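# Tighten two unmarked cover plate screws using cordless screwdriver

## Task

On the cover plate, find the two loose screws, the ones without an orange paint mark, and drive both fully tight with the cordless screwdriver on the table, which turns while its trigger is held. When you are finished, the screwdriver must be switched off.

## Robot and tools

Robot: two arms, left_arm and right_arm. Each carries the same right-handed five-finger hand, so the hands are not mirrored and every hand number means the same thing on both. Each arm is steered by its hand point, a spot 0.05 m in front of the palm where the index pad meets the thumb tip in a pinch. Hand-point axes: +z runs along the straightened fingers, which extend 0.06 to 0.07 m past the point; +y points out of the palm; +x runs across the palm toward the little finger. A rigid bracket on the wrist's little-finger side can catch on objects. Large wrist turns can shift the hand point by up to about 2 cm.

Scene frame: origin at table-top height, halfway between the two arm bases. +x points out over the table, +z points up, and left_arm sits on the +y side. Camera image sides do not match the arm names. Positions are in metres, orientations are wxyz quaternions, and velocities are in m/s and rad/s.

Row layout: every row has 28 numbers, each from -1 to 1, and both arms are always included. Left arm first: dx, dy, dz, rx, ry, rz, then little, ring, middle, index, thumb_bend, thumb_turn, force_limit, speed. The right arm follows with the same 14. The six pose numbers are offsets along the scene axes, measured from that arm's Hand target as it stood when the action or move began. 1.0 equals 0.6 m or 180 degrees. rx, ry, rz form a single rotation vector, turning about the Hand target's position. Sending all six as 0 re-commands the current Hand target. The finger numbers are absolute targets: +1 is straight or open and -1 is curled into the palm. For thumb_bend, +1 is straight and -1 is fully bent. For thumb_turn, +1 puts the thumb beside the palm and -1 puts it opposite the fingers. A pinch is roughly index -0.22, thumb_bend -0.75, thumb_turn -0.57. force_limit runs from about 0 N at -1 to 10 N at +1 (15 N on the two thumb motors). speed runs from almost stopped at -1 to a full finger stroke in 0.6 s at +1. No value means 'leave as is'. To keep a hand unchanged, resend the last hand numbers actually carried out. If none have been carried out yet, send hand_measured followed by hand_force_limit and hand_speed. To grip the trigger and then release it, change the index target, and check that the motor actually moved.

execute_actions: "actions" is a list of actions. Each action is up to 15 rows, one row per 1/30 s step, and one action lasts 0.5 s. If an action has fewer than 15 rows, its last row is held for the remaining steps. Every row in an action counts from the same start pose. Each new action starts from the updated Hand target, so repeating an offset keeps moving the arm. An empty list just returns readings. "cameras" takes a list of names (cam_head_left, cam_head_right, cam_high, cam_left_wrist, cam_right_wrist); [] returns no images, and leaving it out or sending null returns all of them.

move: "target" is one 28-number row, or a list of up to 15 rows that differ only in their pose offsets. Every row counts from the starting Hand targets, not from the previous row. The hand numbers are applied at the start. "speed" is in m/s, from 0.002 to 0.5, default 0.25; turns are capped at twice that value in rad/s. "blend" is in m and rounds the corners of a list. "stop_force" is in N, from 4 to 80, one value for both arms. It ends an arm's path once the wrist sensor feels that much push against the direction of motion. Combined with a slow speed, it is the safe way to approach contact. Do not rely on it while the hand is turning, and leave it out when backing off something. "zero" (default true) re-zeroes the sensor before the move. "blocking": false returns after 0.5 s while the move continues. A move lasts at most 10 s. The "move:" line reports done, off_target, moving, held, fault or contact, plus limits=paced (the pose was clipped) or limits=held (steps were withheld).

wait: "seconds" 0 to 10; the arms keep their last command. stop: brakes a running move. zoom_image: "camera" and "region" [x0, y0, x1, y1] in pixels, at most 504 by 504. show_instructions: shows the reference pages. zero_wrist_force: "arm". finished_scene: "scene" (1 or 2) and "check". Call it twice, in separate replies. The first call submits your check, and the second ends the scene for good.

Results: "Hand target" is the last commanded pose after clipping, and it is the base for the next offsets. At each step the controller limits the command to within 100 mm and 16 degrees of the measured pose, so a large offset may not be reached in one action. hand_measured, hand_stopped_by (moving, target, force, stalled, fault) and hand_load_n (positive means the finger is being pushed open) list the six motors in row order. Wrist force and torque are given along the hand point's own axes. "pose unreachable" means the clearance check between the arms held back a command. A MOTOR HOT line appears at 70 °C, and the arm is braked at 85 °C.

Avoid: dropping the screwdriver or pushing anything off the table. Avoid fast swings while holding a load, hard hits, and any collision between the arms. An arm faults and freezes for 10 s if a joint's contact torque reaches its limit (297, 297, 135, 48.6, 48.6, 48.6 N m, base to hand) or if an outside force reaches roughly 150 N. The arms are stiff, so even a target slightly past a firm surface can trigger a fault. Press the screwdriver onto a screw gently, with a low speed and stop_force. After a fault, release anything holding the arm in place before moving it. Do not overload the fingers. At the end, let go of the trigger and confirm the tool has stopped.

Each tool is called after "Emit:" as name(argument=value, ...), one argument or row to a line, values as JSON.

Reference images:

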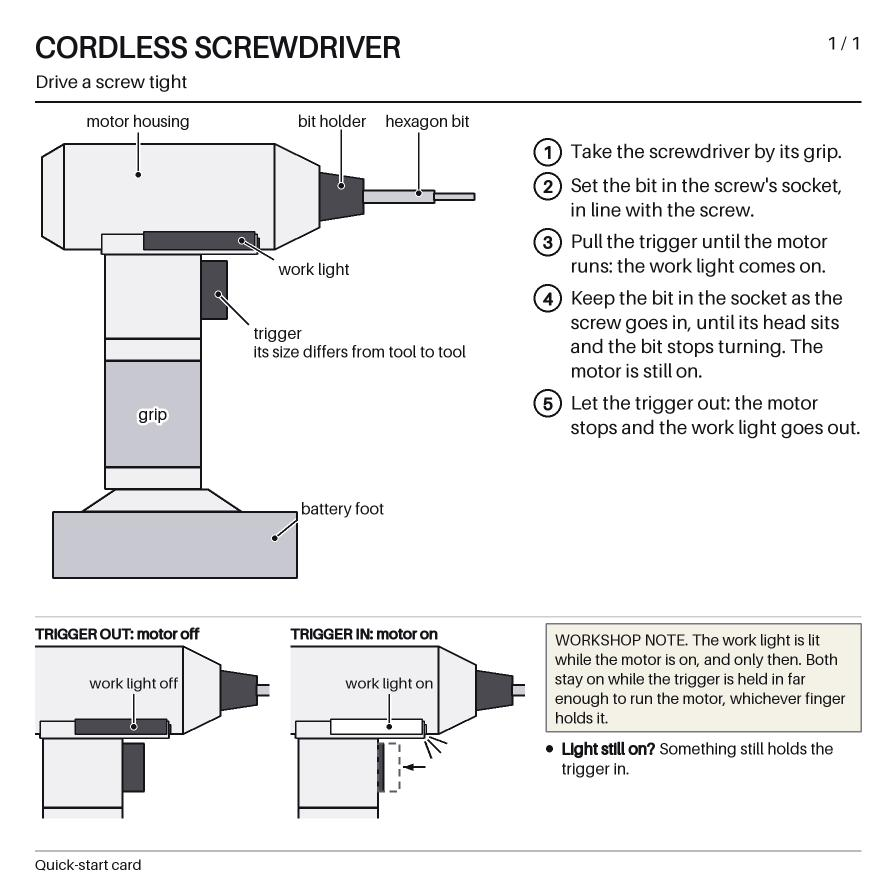

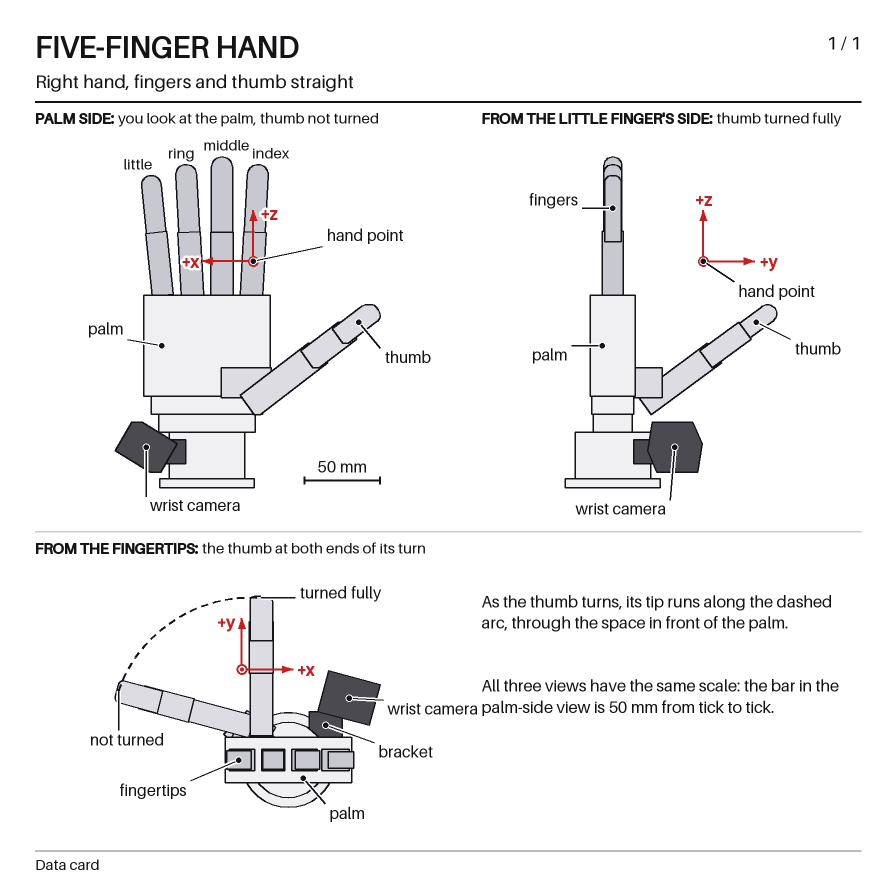

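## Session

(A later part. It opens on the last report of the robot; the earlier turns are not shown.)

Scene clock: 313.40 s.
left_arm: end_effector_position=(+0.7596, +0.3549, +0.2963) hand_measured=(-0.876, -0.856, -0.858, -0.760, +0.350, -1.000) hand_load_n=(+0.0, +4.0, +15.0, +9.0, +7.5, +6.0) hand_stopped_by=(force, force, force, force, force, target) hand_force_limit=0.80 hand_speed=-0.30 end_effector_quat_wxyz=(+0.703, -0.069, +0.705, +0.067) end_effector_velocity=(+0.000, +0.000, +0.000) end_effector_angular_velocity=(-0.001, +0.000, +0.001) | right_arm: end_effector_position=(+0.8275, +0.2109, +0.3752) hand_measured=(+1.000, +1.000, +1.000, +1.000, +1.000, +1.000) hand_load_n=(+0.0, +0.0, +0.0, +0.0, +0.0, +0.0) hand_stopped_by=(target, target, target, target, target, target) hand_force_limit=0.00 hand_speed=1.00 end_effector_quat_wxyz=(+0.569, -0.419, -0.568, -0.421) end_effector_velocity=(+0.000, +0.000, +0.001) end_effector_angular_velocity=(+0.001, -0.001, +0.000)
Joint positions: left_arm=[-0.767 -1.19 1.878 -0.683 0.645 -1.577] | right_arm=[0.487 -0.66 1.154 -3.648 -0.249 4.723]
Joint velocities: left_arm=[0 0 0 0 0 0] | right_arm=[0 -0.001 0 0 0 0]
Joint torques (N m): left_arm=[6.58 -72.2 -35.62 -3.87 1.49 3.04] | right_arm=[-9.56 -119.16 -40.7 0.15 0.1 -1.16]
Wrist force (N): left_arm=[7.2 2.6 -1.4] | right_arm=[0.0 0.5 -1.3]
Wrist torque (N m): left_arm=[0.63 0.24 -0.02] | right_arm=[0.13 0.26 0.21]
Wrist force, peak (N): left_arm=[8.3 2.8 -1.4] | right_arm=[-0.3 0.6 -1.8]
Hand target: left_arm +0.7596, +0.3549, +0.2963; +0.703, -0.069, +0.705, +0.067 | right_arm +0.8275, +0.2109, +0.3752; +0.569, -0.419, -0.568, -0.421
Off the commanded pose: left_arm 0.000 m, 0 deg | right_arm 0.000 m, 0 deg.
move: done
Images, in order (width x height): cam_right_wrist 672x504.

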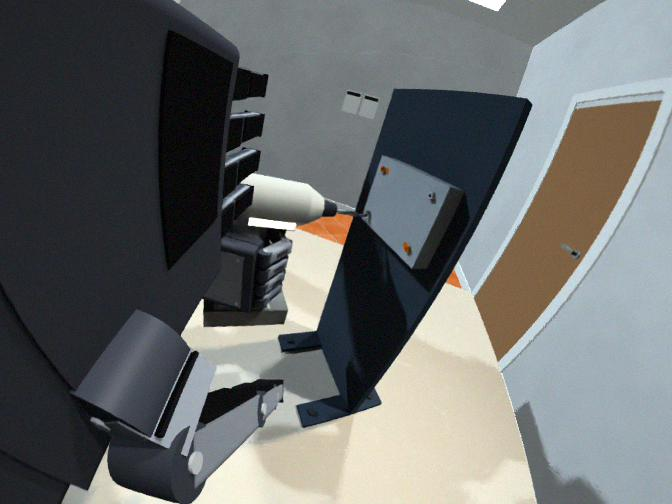

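Emit:
move(
  target=[
    [-0.00783,-0.00622,0,0,0,0,-0.98,-0.98,-0.98,-0.98,-0.98,-1,0.8,-0.3,0,0,0,0,0,0,1,1,1,1,1,1,0,1],
    [-0.007375,-0.002241,0.0002,0,0,0,-0.98,-0.98,-0.98,-0.98,-0.98,-1,0.8,-0.3,0,0,0,0,0,0,1,1,1,1,1,1,0,1],
  ],
  speed=0.02,
  cameras=["cam_right_wrist"],
)

Emit:
zoom_image(
  camera="cam_right_wrist",
  region=[350, 202, 374, 226],
)

Emit:
zoom_image(
  camera="cam_right_wrist",
  region=[336, 194, 376, 234],
)

Scene clock: 315.30 s.
left_arm: end_effector_position=(+0.7552, +0.3536, +0.2965) hand_measured=(-0.876, -0.856, -0.858, -0.760, +0.350, -1.000) hand_load_n=(+0.0, +4.5, +14.5, +9.0, +7.5, +5.0) hand_stopped_by=(force, force, force, force, force, target) hand_force_limit=0.80 hand_speed=-0.30 end_effector_quat_wxyz=(+0.703, -0.069, +0.705, +0.067) end_effector_velocity=(+0.000, -0.001, +0.000) end_effector_angular_velocity=(+0.001, +0.000, -0.001) | right_arm: end_effector_position=(+0.8275, +0.2109, +0.3752) hand_measured=(+1.000, +1.000, +1.000, +1.000, +1.000, +1.000) hand_load_n=(+0.0, +0.0, +0.0, +0.0, +0.0, +0.0) hand_stopped_by=(target, target, target, target, target, target) hand_force_limit=0.00 hand_speed=1.00 end_effector_quat_wxyz=(+0.569, -0.419, -0.568, -0.421) end_effector_velocity=(+0.000, +0.000, -0.001) end_effector_angular_velocity=(-0.001, +0.001, +0.000)
Joint positions: left_arm=[-0.773 -1.195 1.885 -0.685 0.639 -1.577] | right_arm=[0.487 -0.66 1.154 -3.648 -0.249 4.723]
Joint velocities: left_arm=[-0.001 0 0 0 0 0.001] | right_arm=[0 0.001 0 0 0 0]
Joint torques (N m): left_arm=[-12.32 -67.51 -31.39 -4.53 -0.58 -3.22] | right_arm=[-8.97 -118.81 -40.48 -0.3 0.13 -1.26]
Wrist force (N): left_arm=[5.8 3.1 -1.3] | right_arm=[-0.2 -0.1 -1.5]
Wrist torque (N m): left_arm=[0.60 0.07 0.05] | right_arm=[0.05 0.30 0.18]
Wrist force, peak (N): left_arm=[8.5 2.5 -1.2] | right_arm=[-0.4 0.3 -1.8]
Hand target: left_arm +0.7552, +0.3535, +0.2965; +0.703, -0.069, +0.705, +0.067 | right_arm +0.8275, +0.2109, +0.3752; +0.569, -0.419, -0.568, -0.421
Off the commanded pose: left_arm 0.000 m, 0 deg | right_arm 0.000 m, 0 deg.
move: done
Images, in order (width x height): cam_right_wrist 672x504.

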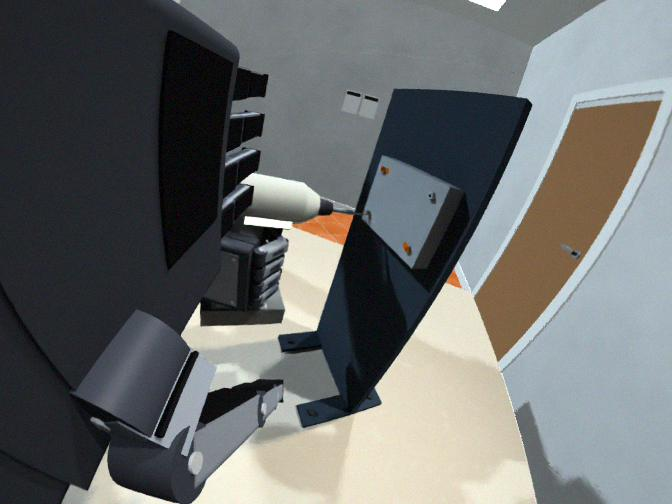

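Scaled by 21.000 from the camera's 672x504 image, which has a finer 960x720 frame.

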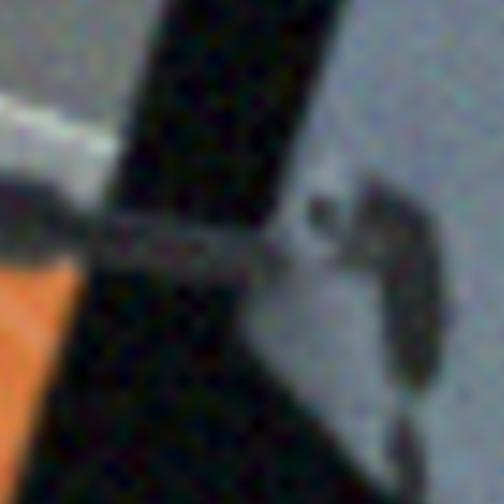

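Scaled by 12.600 from the camera's 672x504 image, which has a finer 960x720 frame.

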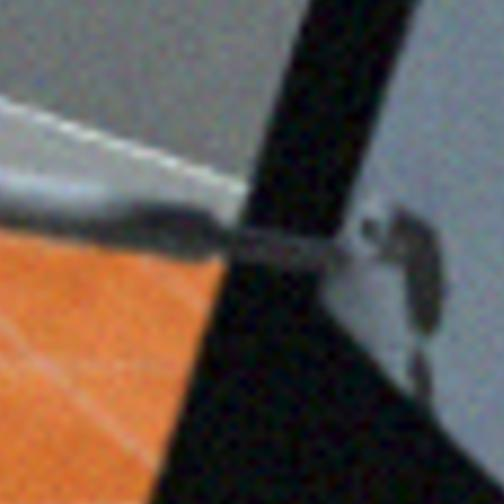

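Emit:
move(
  target=[0,0,0,0,0,0,-1,-1,-0.98,-0.98,-0.98,-1,0.9,-0.4,0,0,0,0,0,0,1,1,1,1,1,1,0,1],
  speed=0.02,
  cameras=["cam_right_wrist"],
)

Emit:
zoom_image(
  camera="cam_right_wrist",
  region=[350, 202, 374, 226],
)

Scene clock: 316.17 s.
left_arm: end_effector_position=(+0.7552, +0.3535, +0.2965) hand_measured=(-0.916, -0.870, -0.858, -0.760, +0.350, -1.000) hand_load_n=(+12.0, +11.0, +13.5, +8.5, +7.5, +7.5) hand_stopped_by=(force, force, force, force, force, target) hand_force_limit=0.90 hand_speed=-0.40 end_effector_quat_wxyz=(+0.703, -0.069, +0.705, +0.067) end_effector_velocity=(+0.000, +0.001, +0.000) end_effector_angular_velocity=(+0.000, +0.000, +0.001) | right_arm: end_effector_position=(+0.8275, +0.2109, +0.3752) hand_measured=(+1.000, +1.000, +1.000, +1.000, +1.000, +1.000) hand_load_n=(+0.0, +0.0, +0.0, +0.0, +0.0, +0.0) hand_stopped_by=(target, target, target, target, target, target) hand_force_limit=0.00 hand_speed=1.00 end_effector_quat_wxyz=(+0.569, -0.419, -0.568, -0.421) end_effector_velocity=(+0.000, +0.000, -0.001) end_effector_angular_velocity=(+0.000, +0.000, +0.000)
Joint positions: left_arm=[-0.773 -1.195 1.885 -0.685 0.639 -1.577] | right_arm=[0.487 -0.66 1.154 -3.648 -0.249 4.723]
Joint velocities: left_arm=[0.001 0 0 0.001 0 -0.001] | right_arm=[0 0.001 0 -0.001 0 0]
Joint torques (N m): left_arm=[-15.37 -51.07 -48.48 -2.24 -1.8 -3.23] | right_arm=[-8.03 -119.75 -40.26 -0.53 0.14 -1.25]
Wrist force (N): left_arm=[5.9 3.2 -1.1] | right_arm=[-0.3 0.3 -1.6]
Wrist torque (N m): left_arm=[0.60 0.05 0.05] | right_arm=[0.11 0.33 0.18]
Wrist force, peak (N): left_arm=[6.2 3.4 -1.5] | right_arm=[0.2 0.3 -1.7]
Hand target: left_arm +0.7552, +0.3535, +0.2965; +0.703, -0.069, +0.705, +0.067 | right_arm +0.8275, +0.2109, +0.3752; +0.569, -0.419, -0.568, -0.421
Off the commanded pose: left_arm 0.000 m, 0 deg | right_arm 0.000 m, 0 deg.
move: done
Images, in order (width x height): cam_right_wrist 672x504.

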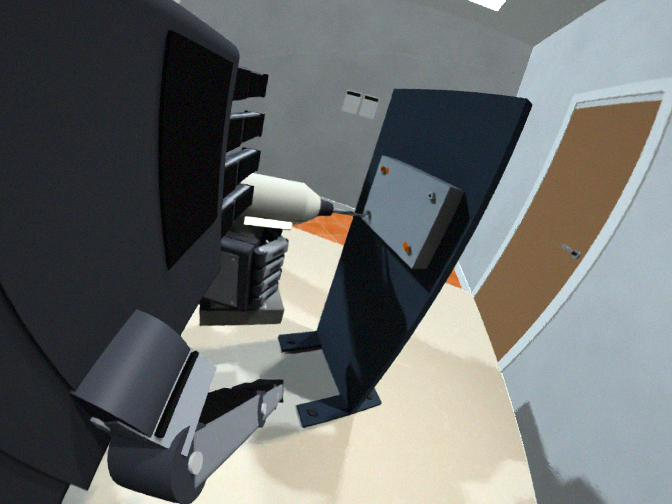

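Scaled by 21.000 from the camera's 672x504 image, which has a finer 960x720 frame.

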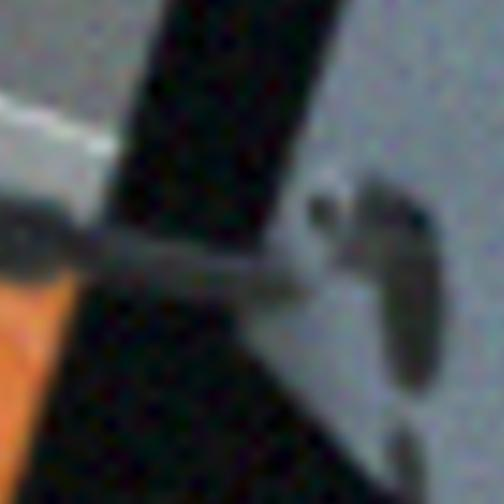

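Emit:
move(
  target=[0,0,0,0.01555,-0.0196,0,-1,-1,-0.98,-0.98,-0.98,-1,0.9,-0.4,0,0,0,0,0,0,1,1,1,1,1,1,0,1],
  speed=0.05,
  cameras=["cam_right_wrist"],
)

Emit:
zoom_image(
  camera="cam_right_wrist",
  region=[350, 202, 374, 226],
)

Emit:
zoom_image(
  camera="cam_right_wrist",
  region=[320, 184, 376, 240],
)

Scene clock: 317.80 s.
left_arm: end_effector_position=(+0.7551, +0.3537, +0.2962) hand_measured=(-0.916, -0.870, -0.858, -0.760, +0.350, -1.000) hand_load_n=(+12.5, +10.5, +13.5, +9.0, +8.0, +7.5) hand_stopped_by=(force, force, force, force, force, target) hand_force_limit=0.90 hand_speed=-0.40 end_effector_quat_wxyz=(+0.725, -0.054, +0.681, +0.082) end_effector_velocity=(+0.000, +0.000, +0.000) end_effector_angular_velocity=(-0.002, +0.000, +0.000) | right_arm: end_effector_position=(+0.8275, +0.2109, +0.3752) hand_measured=(+1.000, +1.000, +1.000, +1.000, +1.000, +1.000) hand_load_n=(+0.0, +0.5, +0.0, +0.0, +0.0, +0.0) hand_stopped_by=(target, target, target, target, target, target) hand_force_limit=0.00 hand_speed=1.00 end_effector_quat_wxyz=(+0.569, -0.419, -0.568, -0.421) end_effector_velocity=(+0.000, +0.000, -0.001) end_effector_angular_velocity=(-0.001, +0.001, +0.000)
Joint positions: left_arm=[-0.769 -1.187 1.923 -0.846 0.648 -1.449] | right_arm=[0.487 -0.66 1.154 -3.648 -0.249 4.723]
Joint velocities: left_arm=[0 0 -0.001 0.001 0 -0.002] | right_arm=[0 0.001 0 0 0 0]
Joint torques (N m): left_arm=[-1.03 -63.35 -49.08 0.67 -0.13 -2.87] | right_arm=[-7.95 -119.57 -40.21 -0.62 0.21 -1.07]
Wrist force (N): left_arm=[6.4 3.0 -1.8] | right_arm=[-0.1 0.5 -1.2]
Wrist torque (N m): left_arm=[0.59 -0.01 0.08] | right_arm=[0.11 0.29 0.20]
Wrist force, peak (N): left_arm=[6.7 3.0 -1.8] | right_arm=[0.1 0.5 -1.6]
Hand target: left_arm +0.7552, +0.3536, +0.2964; +0.725, -0.054, +0.681, +0.082 | right_arm +0.8275, +0.2109, +0.3752; +0.569, -0.419, -0.568, -0.421
Off the commanded pose: left_arm 0.000 m, 0 deg | right_arm 0.000 m, 0 deg.
move: done
Images, in order (width x height): cam_right_wrist 672x504.

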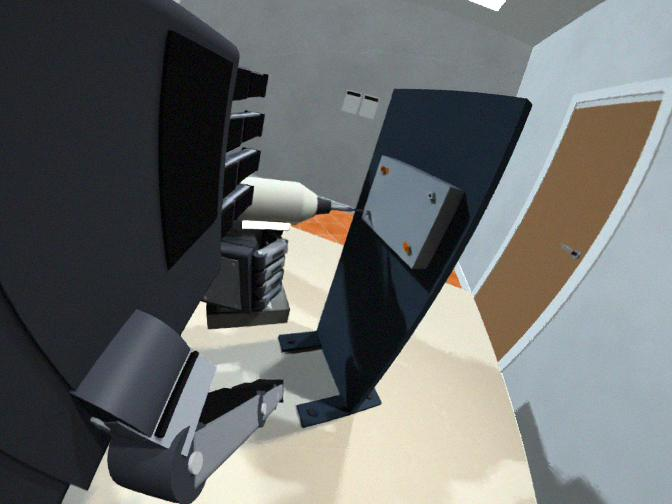

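Scaled by 21.000 from the camera's 672x504 image, which has a finer 960x720 frame.

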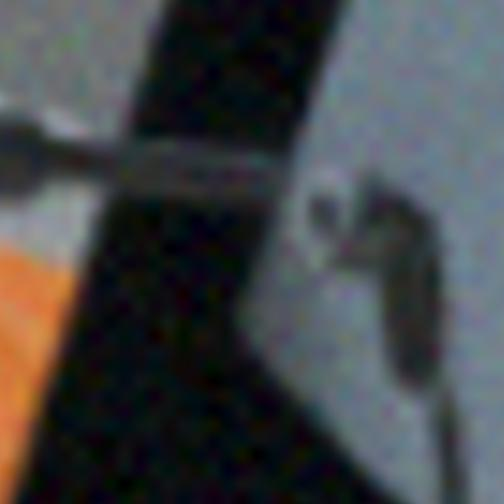

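Scaled by 9.000 from the camera's 672x504 image, which has a finer 960x720 frame.

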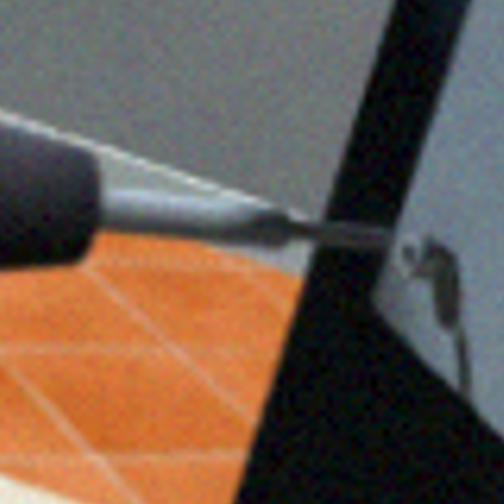

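Emit:
move(
  target=[0,0,-0.0031,0,0,0,-1,-1,-0.98,-0.98,-0.98,-1,0.9,-0.4,0,0,0,0,0,0,1,1,1,1,1,1,0,1],
  speed=0.02,
  cameras=["cam_right_wrist"],
)

Emit:
zoom_image(
  camera="cam_right_wrist",
  region=[350, 202, 374, 226],
)

Emit:
move(
  target=[
    [0,0,0,0,0,0,-1,-1,-0.98,-0.98,-0.98,-1,0.9,-0.4,0.0375,-0.05,0.214,-0.1125,-0.0345,0,1,1,1,1,1,1,0,1],
    [0,0,0,0,0,0,-1,-1,-0.98,-0.98,-0.98,-1,0.9,-0.4,0,0.17,0.154,-0.2125,-0.0645,0,1,1,1,1,1,1,0,1],
  ],
  blend=[0.03,0],
  speed=0.2,
  cameras=["cam_right_wrist"],
)

Emit:
zoom_image(
  camera="cam_right_wrist",
  region=[332, 206, 356, 230],
)

Emit:
zoom_image(
  camera="cam_right_wrist",
  region=[316, 198, 356, 238],
)

Scene clock: 318.93 s.
left_arm: end_effector_position=(+0.7552, +0.3536, +0.2946) hand_measured=(-0.916, -0.870, -0.858, -0.760, +0.350, -1.000) hand_load_n=(+12.0, +11.0, +13.5, +8.5, +8.0, +7.5) hand_stopped_by=(force, force, force, force, force, target) hand_force_limit=0.90 hand_speed=-0.40 end_effector_quat_wxyz=(+0.725, -0.054, +0.681, +0.082) end_effector_velocity=(+0.000, +0.000, +0.000) end_effector_angular_velocity=(+0.000, +0.000, +0.000) | right_arm: end_effector_position=(+0.8275, +0.2109, +0.3752) hand_measured=(+1.000, +1.000, +1.000, +1.000, +1.000, +1.000) hand_load_n=(+0.0, +0.0, +0.0, +0.0, +0.0, +0.0) hand_stopped_by=(target, target, target, target, target, target) hand_force_limit=0.00 hand_speed=1.00 end_effector_quat_wxyz=(+0.569, -0.419, -0.568, -0.421) end_effector_velocity=(+0.000, +0.000, +0.002) end_effector_angular_velocity=(+0.001, -0.002, +0.000)
Joint positions: left_arm=[-0.769 -1.185 1.924 -0.849 0.648 -1.449] | right_arm=[0.487 -0.66 1.154 -3.648 -0.249 4.723]
Joint velocities: left_arm=[0 0 0 0 0 0] | right_arm=[0 -0.002 0 0 0 0]
Joint torques (N m): left_arm=[-12.28 -50.78 -25 -5.41 -1.63 -3] | right_arm=[-7.59 -120.18 -39.79 -0.7 0.15 -1.15]
Wrist force (N): left_arm=[6.3 2.9 -1.9] | right_arm=[-0.1 0.4 -1.3]
Wrist torque (N m): left_arm=[0.59 0.01 0.07] | right_arm=[0.11 0.29 0.19]
Wrist force, peak (N): left_arm=[6.6 3.0 -1.9] | right_arm=[-0.3 0.3 -1.9]
Hand target: left_arm +0.7552, +0.3536, +0.2946; +0.725, -0.054, +0.681, +0.082 | right_arm +0.8275, +0.2109, +0.3752; +0.569, -0.419, -0.568, -0.421
Off the commanded pose: left_arm 0.000 m, 0 deg | right_arm 0.000 m, 0 deg.
move: done
Images, in order (width x height): cam_right_wrist 672x504.

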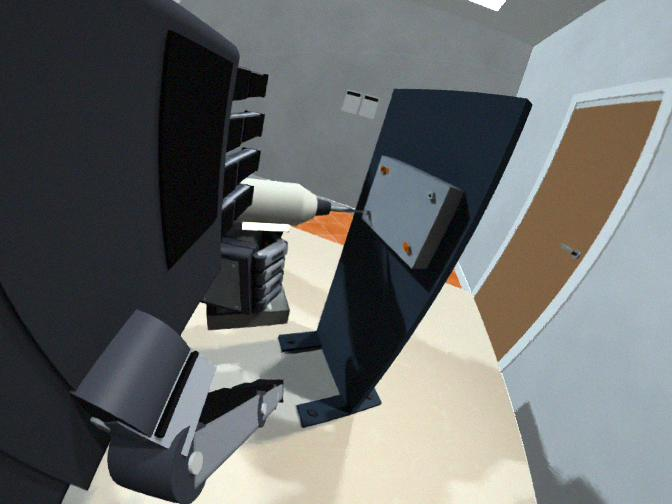

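Scaled by 21.000 from the camera's 672x504 image, which has a finer 960x720 frame.

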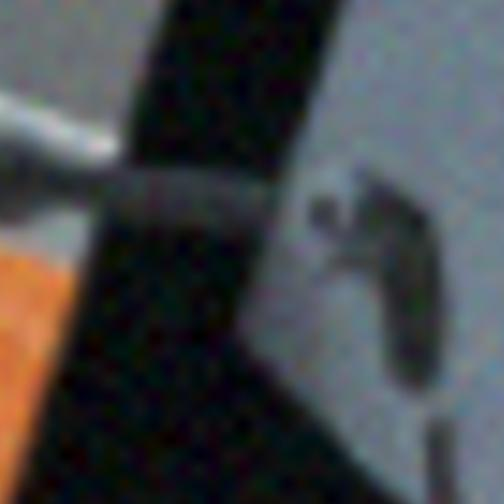

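Scene clock: 321.17 s.
left_arm: end_effector_position=(+0.7552, +0.3536, +0.2946) hand_measured=(-0.916, -0.870, -0.858, -0.760, +0.350, -1.000) hand_load_n=(+12.0, +11.0, +13.5, +8.5, +7.5, +7.5) hand_stopped_by=(force, force, force, force, force, target) hand_force_limit=0.90 hand_speed=-0.40 end_effector_quat_wxyz=(+0.725, -0.054, +0.681, +0.082) end_effector_velocity=(+0.000, +0.000, +0.001) end_effector_angular_velocity=(-0.001, -0.001, +0.000) | right_arm: end_effector_position=(+0.8276, +0.3129, +0.4674) hand_measured=(+1.000, +1.000, +1.000, +1.000, +1.000, +1.000) hand_load_n=(+0.0, +0.0, +0.0, +0.0, +0.0, +0.0) hand_stopped_by=(target, target, target, target, target, target) hand_force_limit=0.00 hand_speed=1.00 end_effector_quat_wxyz=(-0.342, +0.538, +0.728, +0.251) end_effector_velocity=(+0.001, +0.001, -0.002) end_effector_angular_velocity=(-0.001, -0.001, +0.000)
Joint positions: left_arm=[-0.769 -1.185 1.924 -0.849 0.648 -1.449] | right_arm=[0.641 -0.817 0.845 -2.037 -0.785 3.729]
Joint velocities: left_arm=[0 -0.001 0 0 0 0] | right_arm=[0 0.003 -0.002 -0.001 -0.002 0]
Joint torques (N m): left_arm=[-13.51 -68.05 -29.78 0.24 -1.12 -1.5] | right_arm=[3.1 -102.7 -53.52 -4.3 0.14 -0.38]
Wrist force (N): left_arm=[6.6 2.8 -2.0] | right_arm=[0.3 0.3 -0.4]
Wrist torque (N m): left_arm=[0.58 -0.03 0.08] | right_arm=[0.10 0.05 0.16]
Wrist force, peak (N): left_arm=[6.6 3.2 -2.1] | right_arm=[0.9 0.2 -2.1]
Hand target: left_arm +0.7552, +0.3536, +0.2946; +0.725, -0.054, +0.681, +0.082 | right_arm +0.8276, +0.3129, +0.4674; -0.342, +0.538, +0.728, +0.251
Off the commanded pose: left_arm 0.000 m, 0 deg | right_arm 0.000 m, 0 deg.
move: done
Images, in order (width x height): cam_right_wrist 672x504.

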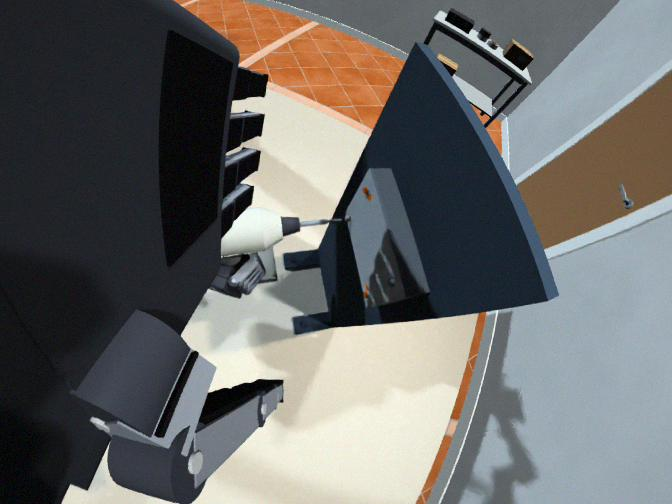

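Scaled by 21.000 from the camera's 672x504 image, which has a finer 960x720 frame.

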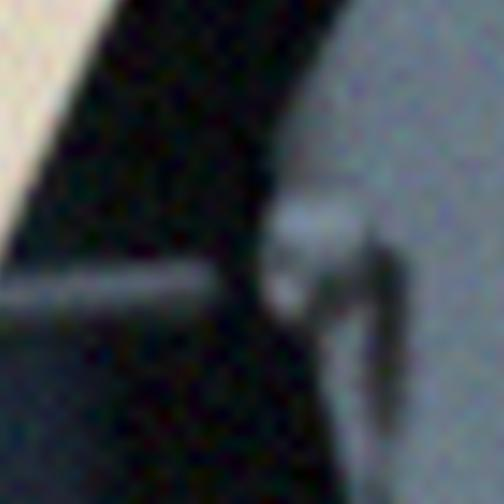

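Scaled by 12.600 from the camera's 672x504 image, which has a finer 960x720 frame.

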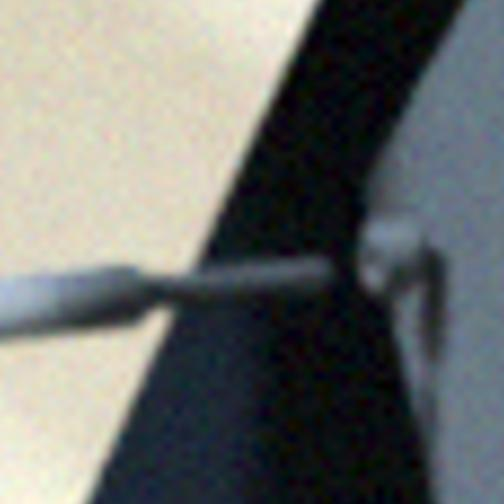

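Emit:
move(
  target=[-0.00259,0.00326,-0.0005,0,0,-0.00833,-1,-1,-0.98,-0.98,-0.98,-1,0.9,-0.4,0,0,0,0,0,0,1,1,1,1,1,1,0,1],
  speed=0.02,
  cameras=["cam_right_wrist"],
)

Emit:
zoom_image(
  camera="cam_right_wrist",
  region=[332, 206, 356, 230],
)

Emit:
zoom_image(
  camera="cam_right_wrist",
  region=[316, 198, 356, 238],
)

Scene clock: 322.60 s.
left_arm: end_effector_position=(+0.7536, +0.3556, +0.2943) hand_measured=(-0.916, -0.870, -0.858, -0.760, +0.350, -1.000) hand_load_n=(+12.0, +10.5, +13.5, +8.5, +8.0, +7.0) hand_stopped_by=(force, force, force, force, force, target) hand_force_limit=0.90 hand_speed=-0.40 end_effector_quat_wxyz=(+0.726, -0.045, +0.682, +0.073) end_effector_velocity=(+0.000, +0.000, +0.001) end_effector_angular_velocity=(+0.001, +0.000, +0.003) | right_arm: end_effector_position=(+0.8276, +0.3129, +0.4674) hand_measured=(+1.000, +1.000, +1.000, +1.000, +1.000, +1.000) hand_load_n=(+0.0, +0.0, +0.0, +0.0, +0.0, +0.0) hand_stopped_by=(target, target, target, target, target, target) hand_force_limit=0.00 hand_speed=1.00 end_effector_quat_wxyz=(-0.342, +0.538, +0.728, +0.251) end_effector_velocity=(+0.000, +0.000, -0.001) end_effector_angular_velocity=(+0.000, +0.000, +0.000)
Joint positions: left_arm=[-0.763 -1.194 1.939 -0.85 0.679 -1.455] | right_arm=[0.641 -0.817 0.845 -2.037 -0.785 3.729]
Joint velocities: left_arm=[-0.001 -0.001 0 0 -0.003 0.002] | right_arm=[0 0.001 0 0 0 0]
Joint torques (N m): left_arm=[-0.97 -59.35 -38.42 -5.94 -1.69 -1.58] | right_arm=[12.42 -101.95 -48.22 -3.32 0.19 0.73]
Wrist force (N): left_arm=[6.1 2.8 -2.0] | right_arm=[0.3 0.4 -0.4]
Wrist torque (N m): left_arm=[0.57 0.05 0.04] | right_arm=[0.11 0.04 0.16]
Wrist force, peak (N): left_arm=[6.6 3.2 -1.9] | right_arm=[0.1 0.9 -0.8]
Hand target: left_arm +0.7536, +0.3555, +0.2943; +0.726, -0.045, +0.682, +0.073 | right_arm +0.8276, +0.3129, +0.4674; -0.342, +0.538, +0.728, +0.251
Off the commanded pose: left_arm 0.000 m, 0 deg | right_arm 0.000 m, 0 deg.
move: done
Images, in order (width x height): cam_right_wrist 672x504.

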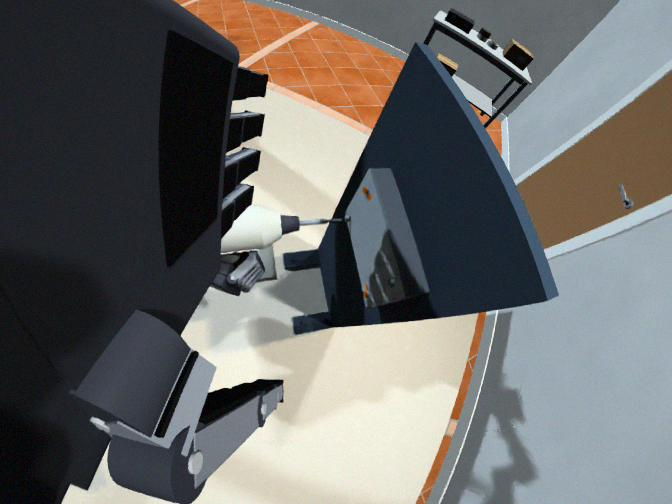

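Scaled by 21.000 from the camera's 672x504 image, which has a finer 960x720 frame.

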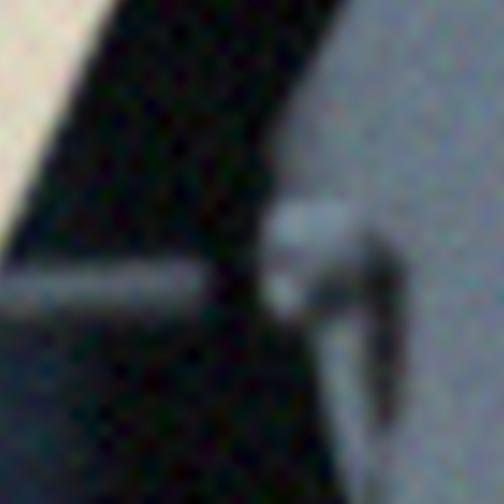

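Scaled by 12.600 from the camera's 672x504 image, which has a finer 960x720 frame.

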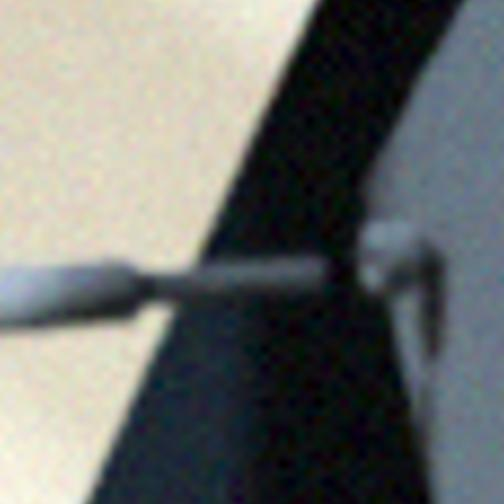

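Emit:
move(
  target=[-0.00083,0.00104,0,0,0,0,-1,-1,-0.98,-0.98,-0.98,-1,0.9,-0.4,0,0,0,0,0,0,1,1,1,1,1,1,0,1],
  speed=0.02,
  cameras=["cam_right_wrist"],
)

Emit:
zoom_image(
  camera="cam_right_wrist",
  region=[332, 206, 356, 230],
)

Emit:
move(
  target=[0.01,0.0079,0,0,0,0,-1,-1,-0.98,-0.98,-0.98,-1,0.9,-0.4,0,0,0,0,0,0,1,1,1,1,1,1,0,1],
  speed=0.004,
  stop_force=5,
  cameras=["cam_right_wrist"],
)

Emit:
zoom_image(
  camera="cam_right_wrist",
  region=[332, 206, 356, 230],
)

Scene clock: 323.50 s.
left_arm: end_effector_position=(+0.7531, +0.3561, +0.2943) hand_measured=(-0.916, -0.870, -0.858, -0.760, +0.350, -1.000) hand_load_n=(+12.5, +11.0, +13.5, +8.5, +8.0, +7.5) hand_stopped_by=(force, force, force, force, force, target) hand_force_limit=0.90 hand_speed=-0.40 end_effector_quat_wxyz=(+0.726, -0.045, +0.682, +0.073) end_effector_velocity=(+0.000, +0.001, +0.000) end_effector_angular_velocity=(-0.002, +0.000, +0.000) | right_arm: end_effector_position=(+0.8276, +0.3129, +0.4674) hand_measured=(+1.000, +1.000, +1.000, +1.000, +1.000, +1.000) hand_load_n=(+0.0, +0.0, +0.0, +0.0, +0.0, +0.0) hand_stopped_by=(target, target, target, target, target, target) hand_force_limit=0.00 hand_speed=1.00 end_effector_quat_wxyz=(-0.342, +0.538, +0.728, +0.251) end_effector_velocity=(+0.000, +0.000, +0.000) end_effector_angular_velocity=(+0.001, +0.000, +0.000)
Joint positions: left_arm=[-0.763 -1.195 1.94 -0.851 0.679 -1.455] | right_arm=[0.641 -0.817 0.845 -2.037 -0.785 3.729]
Joint velocities: left_arm=[0.001 0 0 0 0 -0.002] | right_arm=[0 0.001 0 -0.001 0 0]
Joint torques (N m): left_arm=[11.33 -78.95 -24.44 -5.79 2.53 3.11] | right_arm=[12.12 -102.23 -45.09 -4.73 0.17 0.65]
Wrist force (N): left_arm=[6.3 3.4 -2.1] | right_arm=[-0.3 0.4 -0.6]
Wrist torque (N m): left_arm=[0.67 0.03 0.07] | right_arm=[0.12 0.14 0.12]
Wrist force, peak (N): left_arm=[6.7 3.2 -2.0] | right_arm=[0.0 0.2 -1.1]
Hand target: left_arm +0.7531, +0.3561, +0.2943; +0.726, -0.045, +0.682, +0.073 | right_arm +0.8276, +0.3129, +0.4674; -0.342, +0.538, +0.728, +0.251
Off the commanded pose: left_arm 0.000 m, 0 deg | right_arm 0.000 m, 0 deg.
move: done
Images, in order (width x height): cam_right_wrist 672x504.

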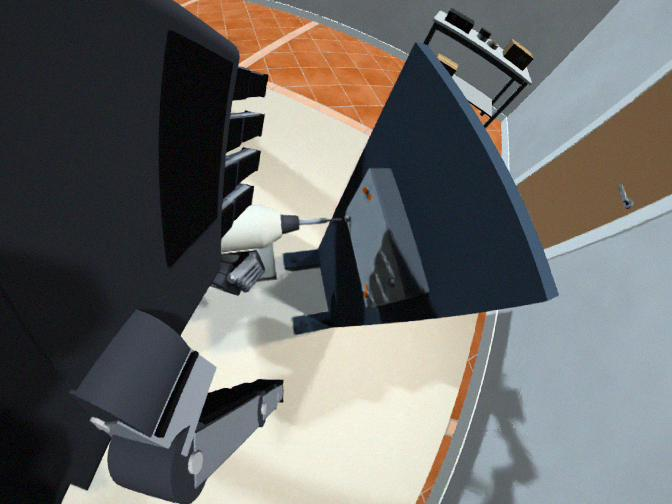

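Scaled by 21.000 from the camera's 672x504 image, which has a finer 960x720 frame.

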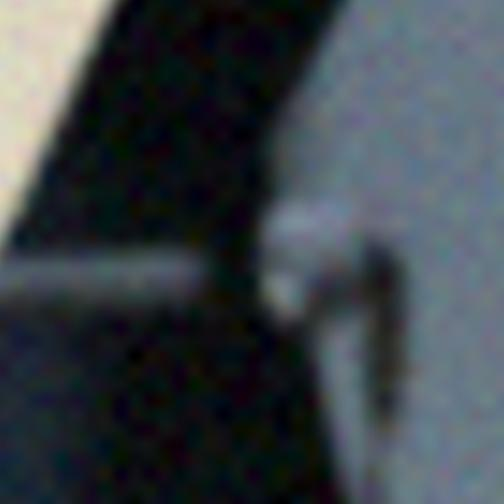

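Scene clock: 326.13 s.
left_arm: end_effector_position=(+0.7574, +0.3595, +0.2943) hand_measured=(-0.916, -0.870, -0.858, -0.760, +0.350, -1.000) hand_load_n=(+12.0, +10.5, +13.5, +8.5, +8.0, +7.5) hand_stopped_by=(force, force, force, force, force, target) hand_force_limit=0.90 hand_speed=-0.40 end_effector_quat_wxyz=(+0.726, -0.045, +0.682, +0.073) end_effector_velocity=(+0.000, +0.000, +0.000) end_effector_angular_velocity=(+0.001, +0.000, +0.000) | right_arm: end_effector_position=(+0.8276, +0.3129, +0.4674) hand_measured=(+1.000, +1.000, +1.000, +1.000, +1.000, +1.000) hand_load_n=(+0.0, +0.0, +0.0, +0.0, +0.0, +0.0) hand_stopped_by=(target, target, target, target, target, target) hand_force_limit=0.00 hand_speed=1.00 end_effector_quat_wxyz=(-0.342, +0.538, +0.728, +0.251) end_effector_velocity=(+0.000, +0.000, +0.002) end_effector_angular_velocity=(+0.001, -0.002, +0.000)
Joint positions: left_arm=[-0.755 -1.192 1.935 -0.848 0.687 -1.456] | right_arm=[0.641 -0.817 0.845 -2.037 -0.785 3.729]
Joint velocities: left_arm=[0 0 0 0 0 0.001] | right_arm=[0 -0.001 0 -0.001 0 0]
Joint torques (N m): left_arm=[-11.53 -84.24 -24.22 -6.45 -1.3 0.84] | right_arm=[12.91 -102.36 -41.86 -6.69 0.88 0.73]
Wrist force (N): left_arm=[6.5 2.9 -2.6] | right_arm=[0.3 0.4 -0.6]
Wrist torque (N m): left_arm=[0.59 0.02 0.06] | right_arm=[0.11 0.05 0.17]
Wrist force, peak (N): left_arm=[7.6 -0.1 -9.1] | right_arm=[0.1 0.7 -1.1]
Hand target: left_arm +0.7574, +0.3595, +0.2943; +0.726, -0.045, +0.682, +0.073 | right_arm +0.8276, +0.3129, +0.4674; -0.342, +0.538, +0.728, +0.251
Off the commanded pose: left_arm 0.002 m, 0 deg | right_arm 0.000 m, 0 deg.
move: contact (left_arm)
Images, in order (width x height): cam_right_wrist 672x504.

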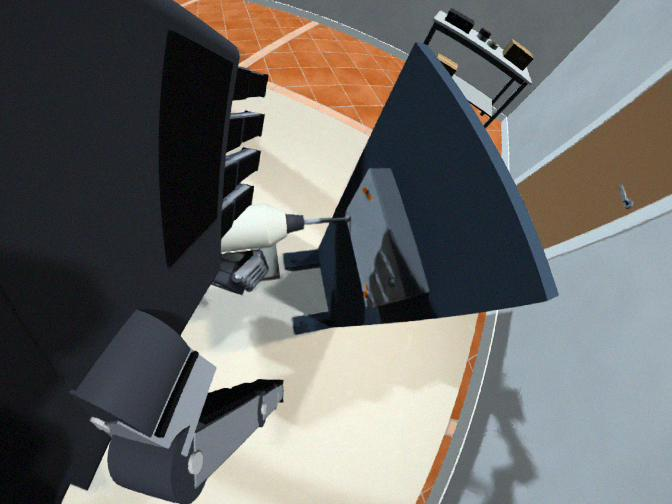

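Scaled by 21.000 from the camera's 672x504 image, which has a finer 960x720 frame.

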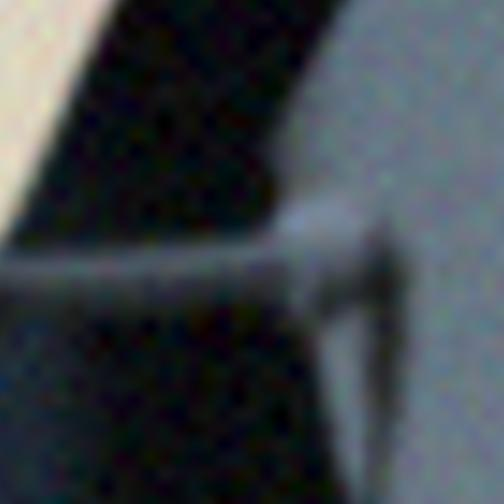

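Emit:
move(
  target=[0.006,0.00477,0,0,0,0,-1,-1,-0.98,-0.98,-0.98,-1,0.9,-0.4,0,0,0,0,0,0,1,1,1,1,1,1,0,1],
  speed=0.003,
  stop_force=8,
  cameras=["cam_right_wrist"],
)

Emit:
zoom_image(
  camera="cam_right_wrist",
  region=[332, 206, 356, 230],
)

Scene clock: 327.70 s.
left_arm: end_effector_position=(+0.7578, +0.3599, +0.2943) hand_measured=(-0.916, -0.870, -0.858, -0.760, +0.350, -1.000) hand_load_n=(+12.0, +11.0, +13.5, +8.5, +8.0, +7.5) hand_stopped_by=(force, force, force, force, force, target) hand_force_limit=0.90 hand_speed=-0.40 end_effector_quat_wxyz=(+0.727, -0.045, +0.682, +0.073) end_effector_velocity=(+0.000, +0.000, +0.000) end_effector_angular_velocity=(-0.001, +0.000, +0.000) | right_arm: end_effector_position=(+0.8276, +0.3129, +0.4674) hand_measured=(+1.000, +1.000, +1.000, +1.000, +1.000, +1.000) hand_load_n=(+0.0, +0.0, +0.0, +0.0, +0.0, +0.0) hand_stopped_by=(target, target, target, target, target, target) hand_force_limit=0.00 hand_speed=1.00 end_effector_quat_wxyz=(-0.342, +0.538, +0.728, +0.251) end_effector_velocity=(+0.000, +0.000, +0.000) end_effector_angular_velocity=(+0.001, -0.001, +0.000)
Joint positions: left_arm=[-0.754 -1.192 1.935 -0.848 0.688 -1.456] | right_arm=[0.641 -0.817 0.845 -2.037 -0.785 3.729]
Joint velocities: left_arm=[0.001 0 0 0 0.001 0] | right_arm=[0 0 0 -0.001 0 0]
Joint torques (N m): left_arm=[-11.39 -79.62 -25.29 -5.48 -1.49 -3.3] | right_arm=[11.93 -105.19 -42.41 -6.7 1.17 0.7]
Wrist force (N): left_arm=[6.5 3.1 -2.3] | right_arm=[-0.2 0.3 -0.6]
Wrist torque (N m): left_arm=[0.59 0.03 0.06] | right_arm=[0.11 0.12 0.13]
Wrist force, peak (N): left_arm=[9.2 -1.3 -11.5] | right_arm=[0.4 0.8 -0.7]
Hand target: left_arm +0.7578, +0.3599, +0.2943; +0.727, -0.045, +0.682, +0.073 | right_arm +0.8276, +0.3129, +0.4674; -0.342, +0.538, +0.728, +0.251
Off the commanded pose: left_arm 0.004 m, 0 deg | right_arm 0.000 m, 0 deg.
move: contact (left_arm)
Images, in order (width x height): cam_right_wrist 672x504.

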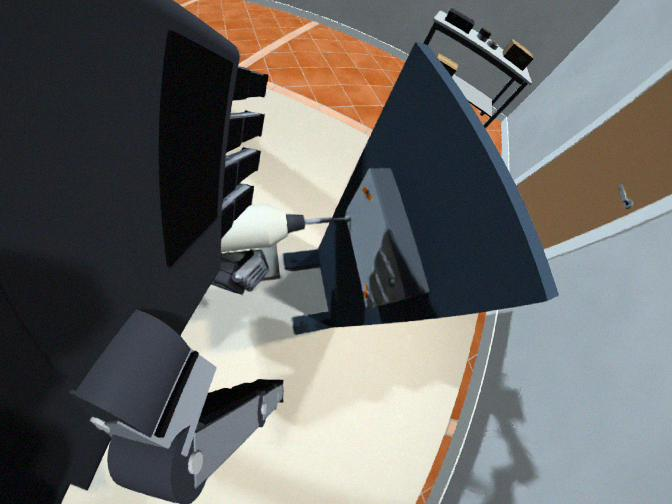

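Scaled by 21.000 from the camera's 672x504 image, which has a finer 960x720 frame.

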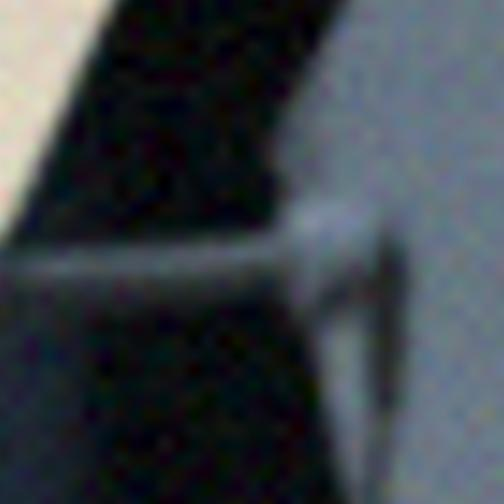

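Emit:
move(
  target=[0.008,0.00636,0,0,0,0,-1,-1,-0.98,-0.98,-0.98,-1,0.9,-0.4,0,0,0,0,0,0,1,1,1,1,1,1,0,1],
  speed=0.004,
  stop_force=13,
  cameras=["cam_right_wrist"],
)

Emit:
zoom_image(
  camera="cam_right_wrist",
  region=[332, 206, 356, 230],
)

Scene clock: 330.10 s.
left_arm: end_effector_position=(+0.7608, +0.3623, +0.2942) hand_measured=(-0.916, -0.870, -0.858, -0.760, +0.350, -1.000) hand_load_n=(+11.0, +9.5, +11.0, +8.5, +10.0, +5.0) hand_stopped_by=(force, force, force, force, force, target) hand_force_limit=0.90 hand_speed=-0.40 end_effector_quat_wxyz=(+0.726, -0.045, +0.682, +0.073) end_effector_velocity=(+0.000, +0.001, +0.000) end_effector_angular_velocity=(+0.000, +0.000, +0.001) | right_arm: end_effector_position=(+0.8276, +0.3129, +0.4674) hand_measured=(+1.000, +1.000, +1.000, +1.000, +1.000, +1.000) hand_load_n=(+0.0, +0.0, +0.0, +0.0, +0.0, +0.0) hand_stopped_by=(target, target, target, target, target, target) hand_force_limit=0.00 hand_speed=1.00 end_effector_quat_wxyz=(-0.342, +0.538, +0.728, +0.251) end_effector_velocity=(+0.000, +0.000, +0.000) end_effector_angular_velocity=(+0.000, +0.000, +0.000)
Joint positions: left_arm=[-0.749 -1.189 1.931 -0.846 0.694 -1.457] | right_arm=[0.641 -0.817 0.845 -2.037 -0.785 3.729]
Joint velocities: left_arm=[0 0 0 0 -0.001 0] | right_arm=[0 0 0 0 0 0]
Joint torques (N m): left_arm=[3.98 -90.49 -34.67 -7.11 -2.04 0.56] | right_arm=[12.75 -104.18 -43.36 -6.75 1.56 0.64]
Wrist force (N): left_arm=[17.3 -7.0 -26.3] | right_arm=[0.3 0.5 -0.7]
Wrist torque (N m): left_arm=[0.51 -0.27 -0.76] | right_arm=[0.14 0.06 0.16]
Wrist force, peak (N): left_arm=[17.1 -7.5 -27.4] | right_arm=[0.2 0.5 -1.0]
Hand target: left_arm +0.7608, +0.3623, +0.2943; +0.726, -0.045, +0.682, +0.073 | right_arm +0.8276, +0.3129, +0.4674; -0.342, +0.538, +0.728, +0.251
Off the commanded pose: left_arm 0.002 m, 0 deg | right_arm 0.000 m, 0 deg.
move: contact (left_arm)
Images, in order (width x height): cam_right_wrist 672x504.

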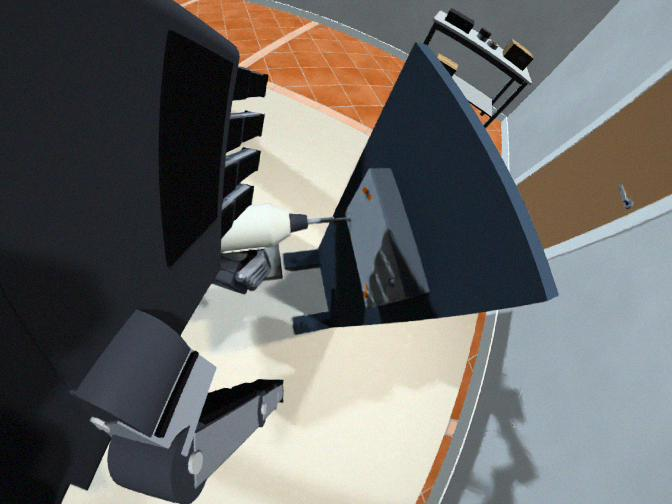

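Scaled by 21.000 from the camera's 672x504 image, which has a finer 960x720 frame.

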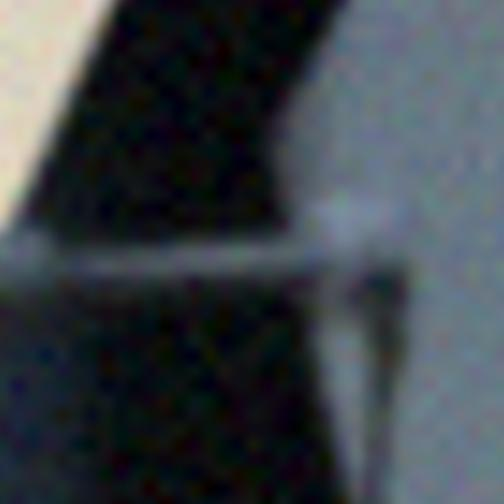

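Emit:
move(
  target=[0.005,0.0042,-0.0008,0,0,0,-1,-1,-0.98,-0.98,-0.98,-1,0.9,-0.4,0,0,0,0,0,0,1,1,1,1,1,1,0,1],
  speed=0.006,
  stop_force=8,
  cameras=["cam_right_wrist"],
)

Emit:
zoom_image(
  camera="cam_right_wrist",
  region=[332, 206, 356, 230],
)

Scene clock: 331.13 s.
left_arm: end_effector_position=(+0.7609, +0.3624, +0.2942) hand_measured=(-0.916, -0.870, -0.858, -0.760, +0.350, -1.000) hand_load_n=(+11.0, +9.0, +10.5, +8.5, +10.5, +4.0) hand_stopped_by=(force, force, force, force, force, target) hand_force_limit=0.90 hand_speed=-0.40 end_effector_quat_wxyz=(+0.726, -0.045, +0.682, +0.073) end_effector_velocity=(+0.000, +0.000, +0.000) end_effector_angular_velocity=(-0.001, -0.001, +0.001) | right_arm: end_effector_position=(+0.8276, +0.3129, +0.4674) hand_measured=(+1.000, +1.000, +1.000, +1.000, +1.000, +1.000) hand_load_n=(+0.0, +0.0, +0.0, +0.0, +0.0, +0.0) hand_stopped_by=(target, target, target, target, target, target) hand_force_limit=0.00 hand_speed=1.00 end_effector_quat_wxyz=(-0.342, +0.538, +0.728, +0.251) end_effector_velocity=(+0.000, +0.000, +0.000) end_effector_angular_velocity=(+0.000, +0.001, +0.000)
Joint positions: left_arm=[-0.748 -1.189 1.931 -0.846 0.694 -1.457] | right_arm=[0.641 -0.817 0.845 -2.037 -0.785 3.729]
Joint velocities: left_arm=[0 0 0 -0.001 -0.001 0] | right_arm=[0 0 0 0.001 0 0]
Joint torques (N m): left_arm=[3.74 -89.48 -45.22 -4.75 -1.81 -0.71] | right_arm=[13.12 -106.77 -43.63 -6.8 1.78 0.59]
Wrist force (N): left_arm=[18.1 -7.5 -28.3] | right_arm=[0.0 0.3 -0.8]
Wrist torque (N m): left_arm=[0.47 -0.20 -0.81] | right_arm=[0.12 0.10 0.14]
Wrist force, peak (N): left_arm=[19.0 -10.0 -33.8] | right_arm=[0.1 0.5 -1.1]
Hand target: left_arm +0.7609, +0.3624, +0.2943; +0.726, -0.045, +0.682, +0.073 | right_arm +0.8276, +0.3129, +0.4674; -0.342, +0.538, +0.728, +0.251
Off the commanded pose: left_arm 0.004 m, 0 deg | right_arm 0.000 m, 0 deg.
move: contact (left_arm)
Images, in order (width x height): cam_right_wrist 672x504.

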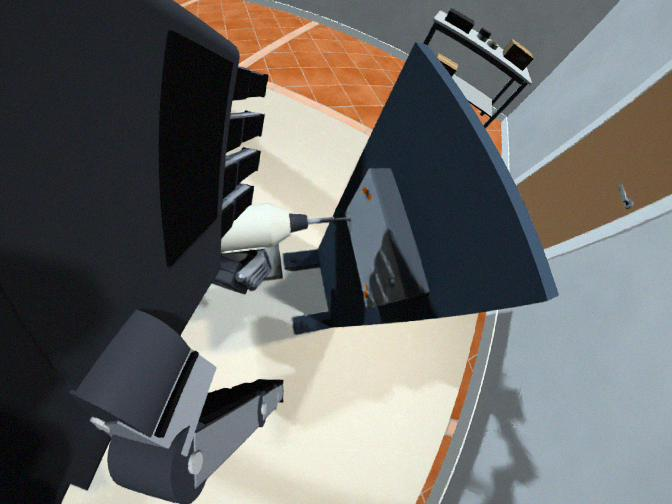

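Scaled by 21.000 from the camera's 672x504 image, which has a finer 960x720 frame.

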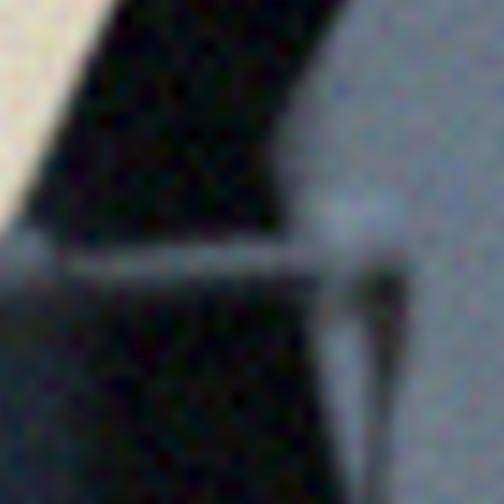

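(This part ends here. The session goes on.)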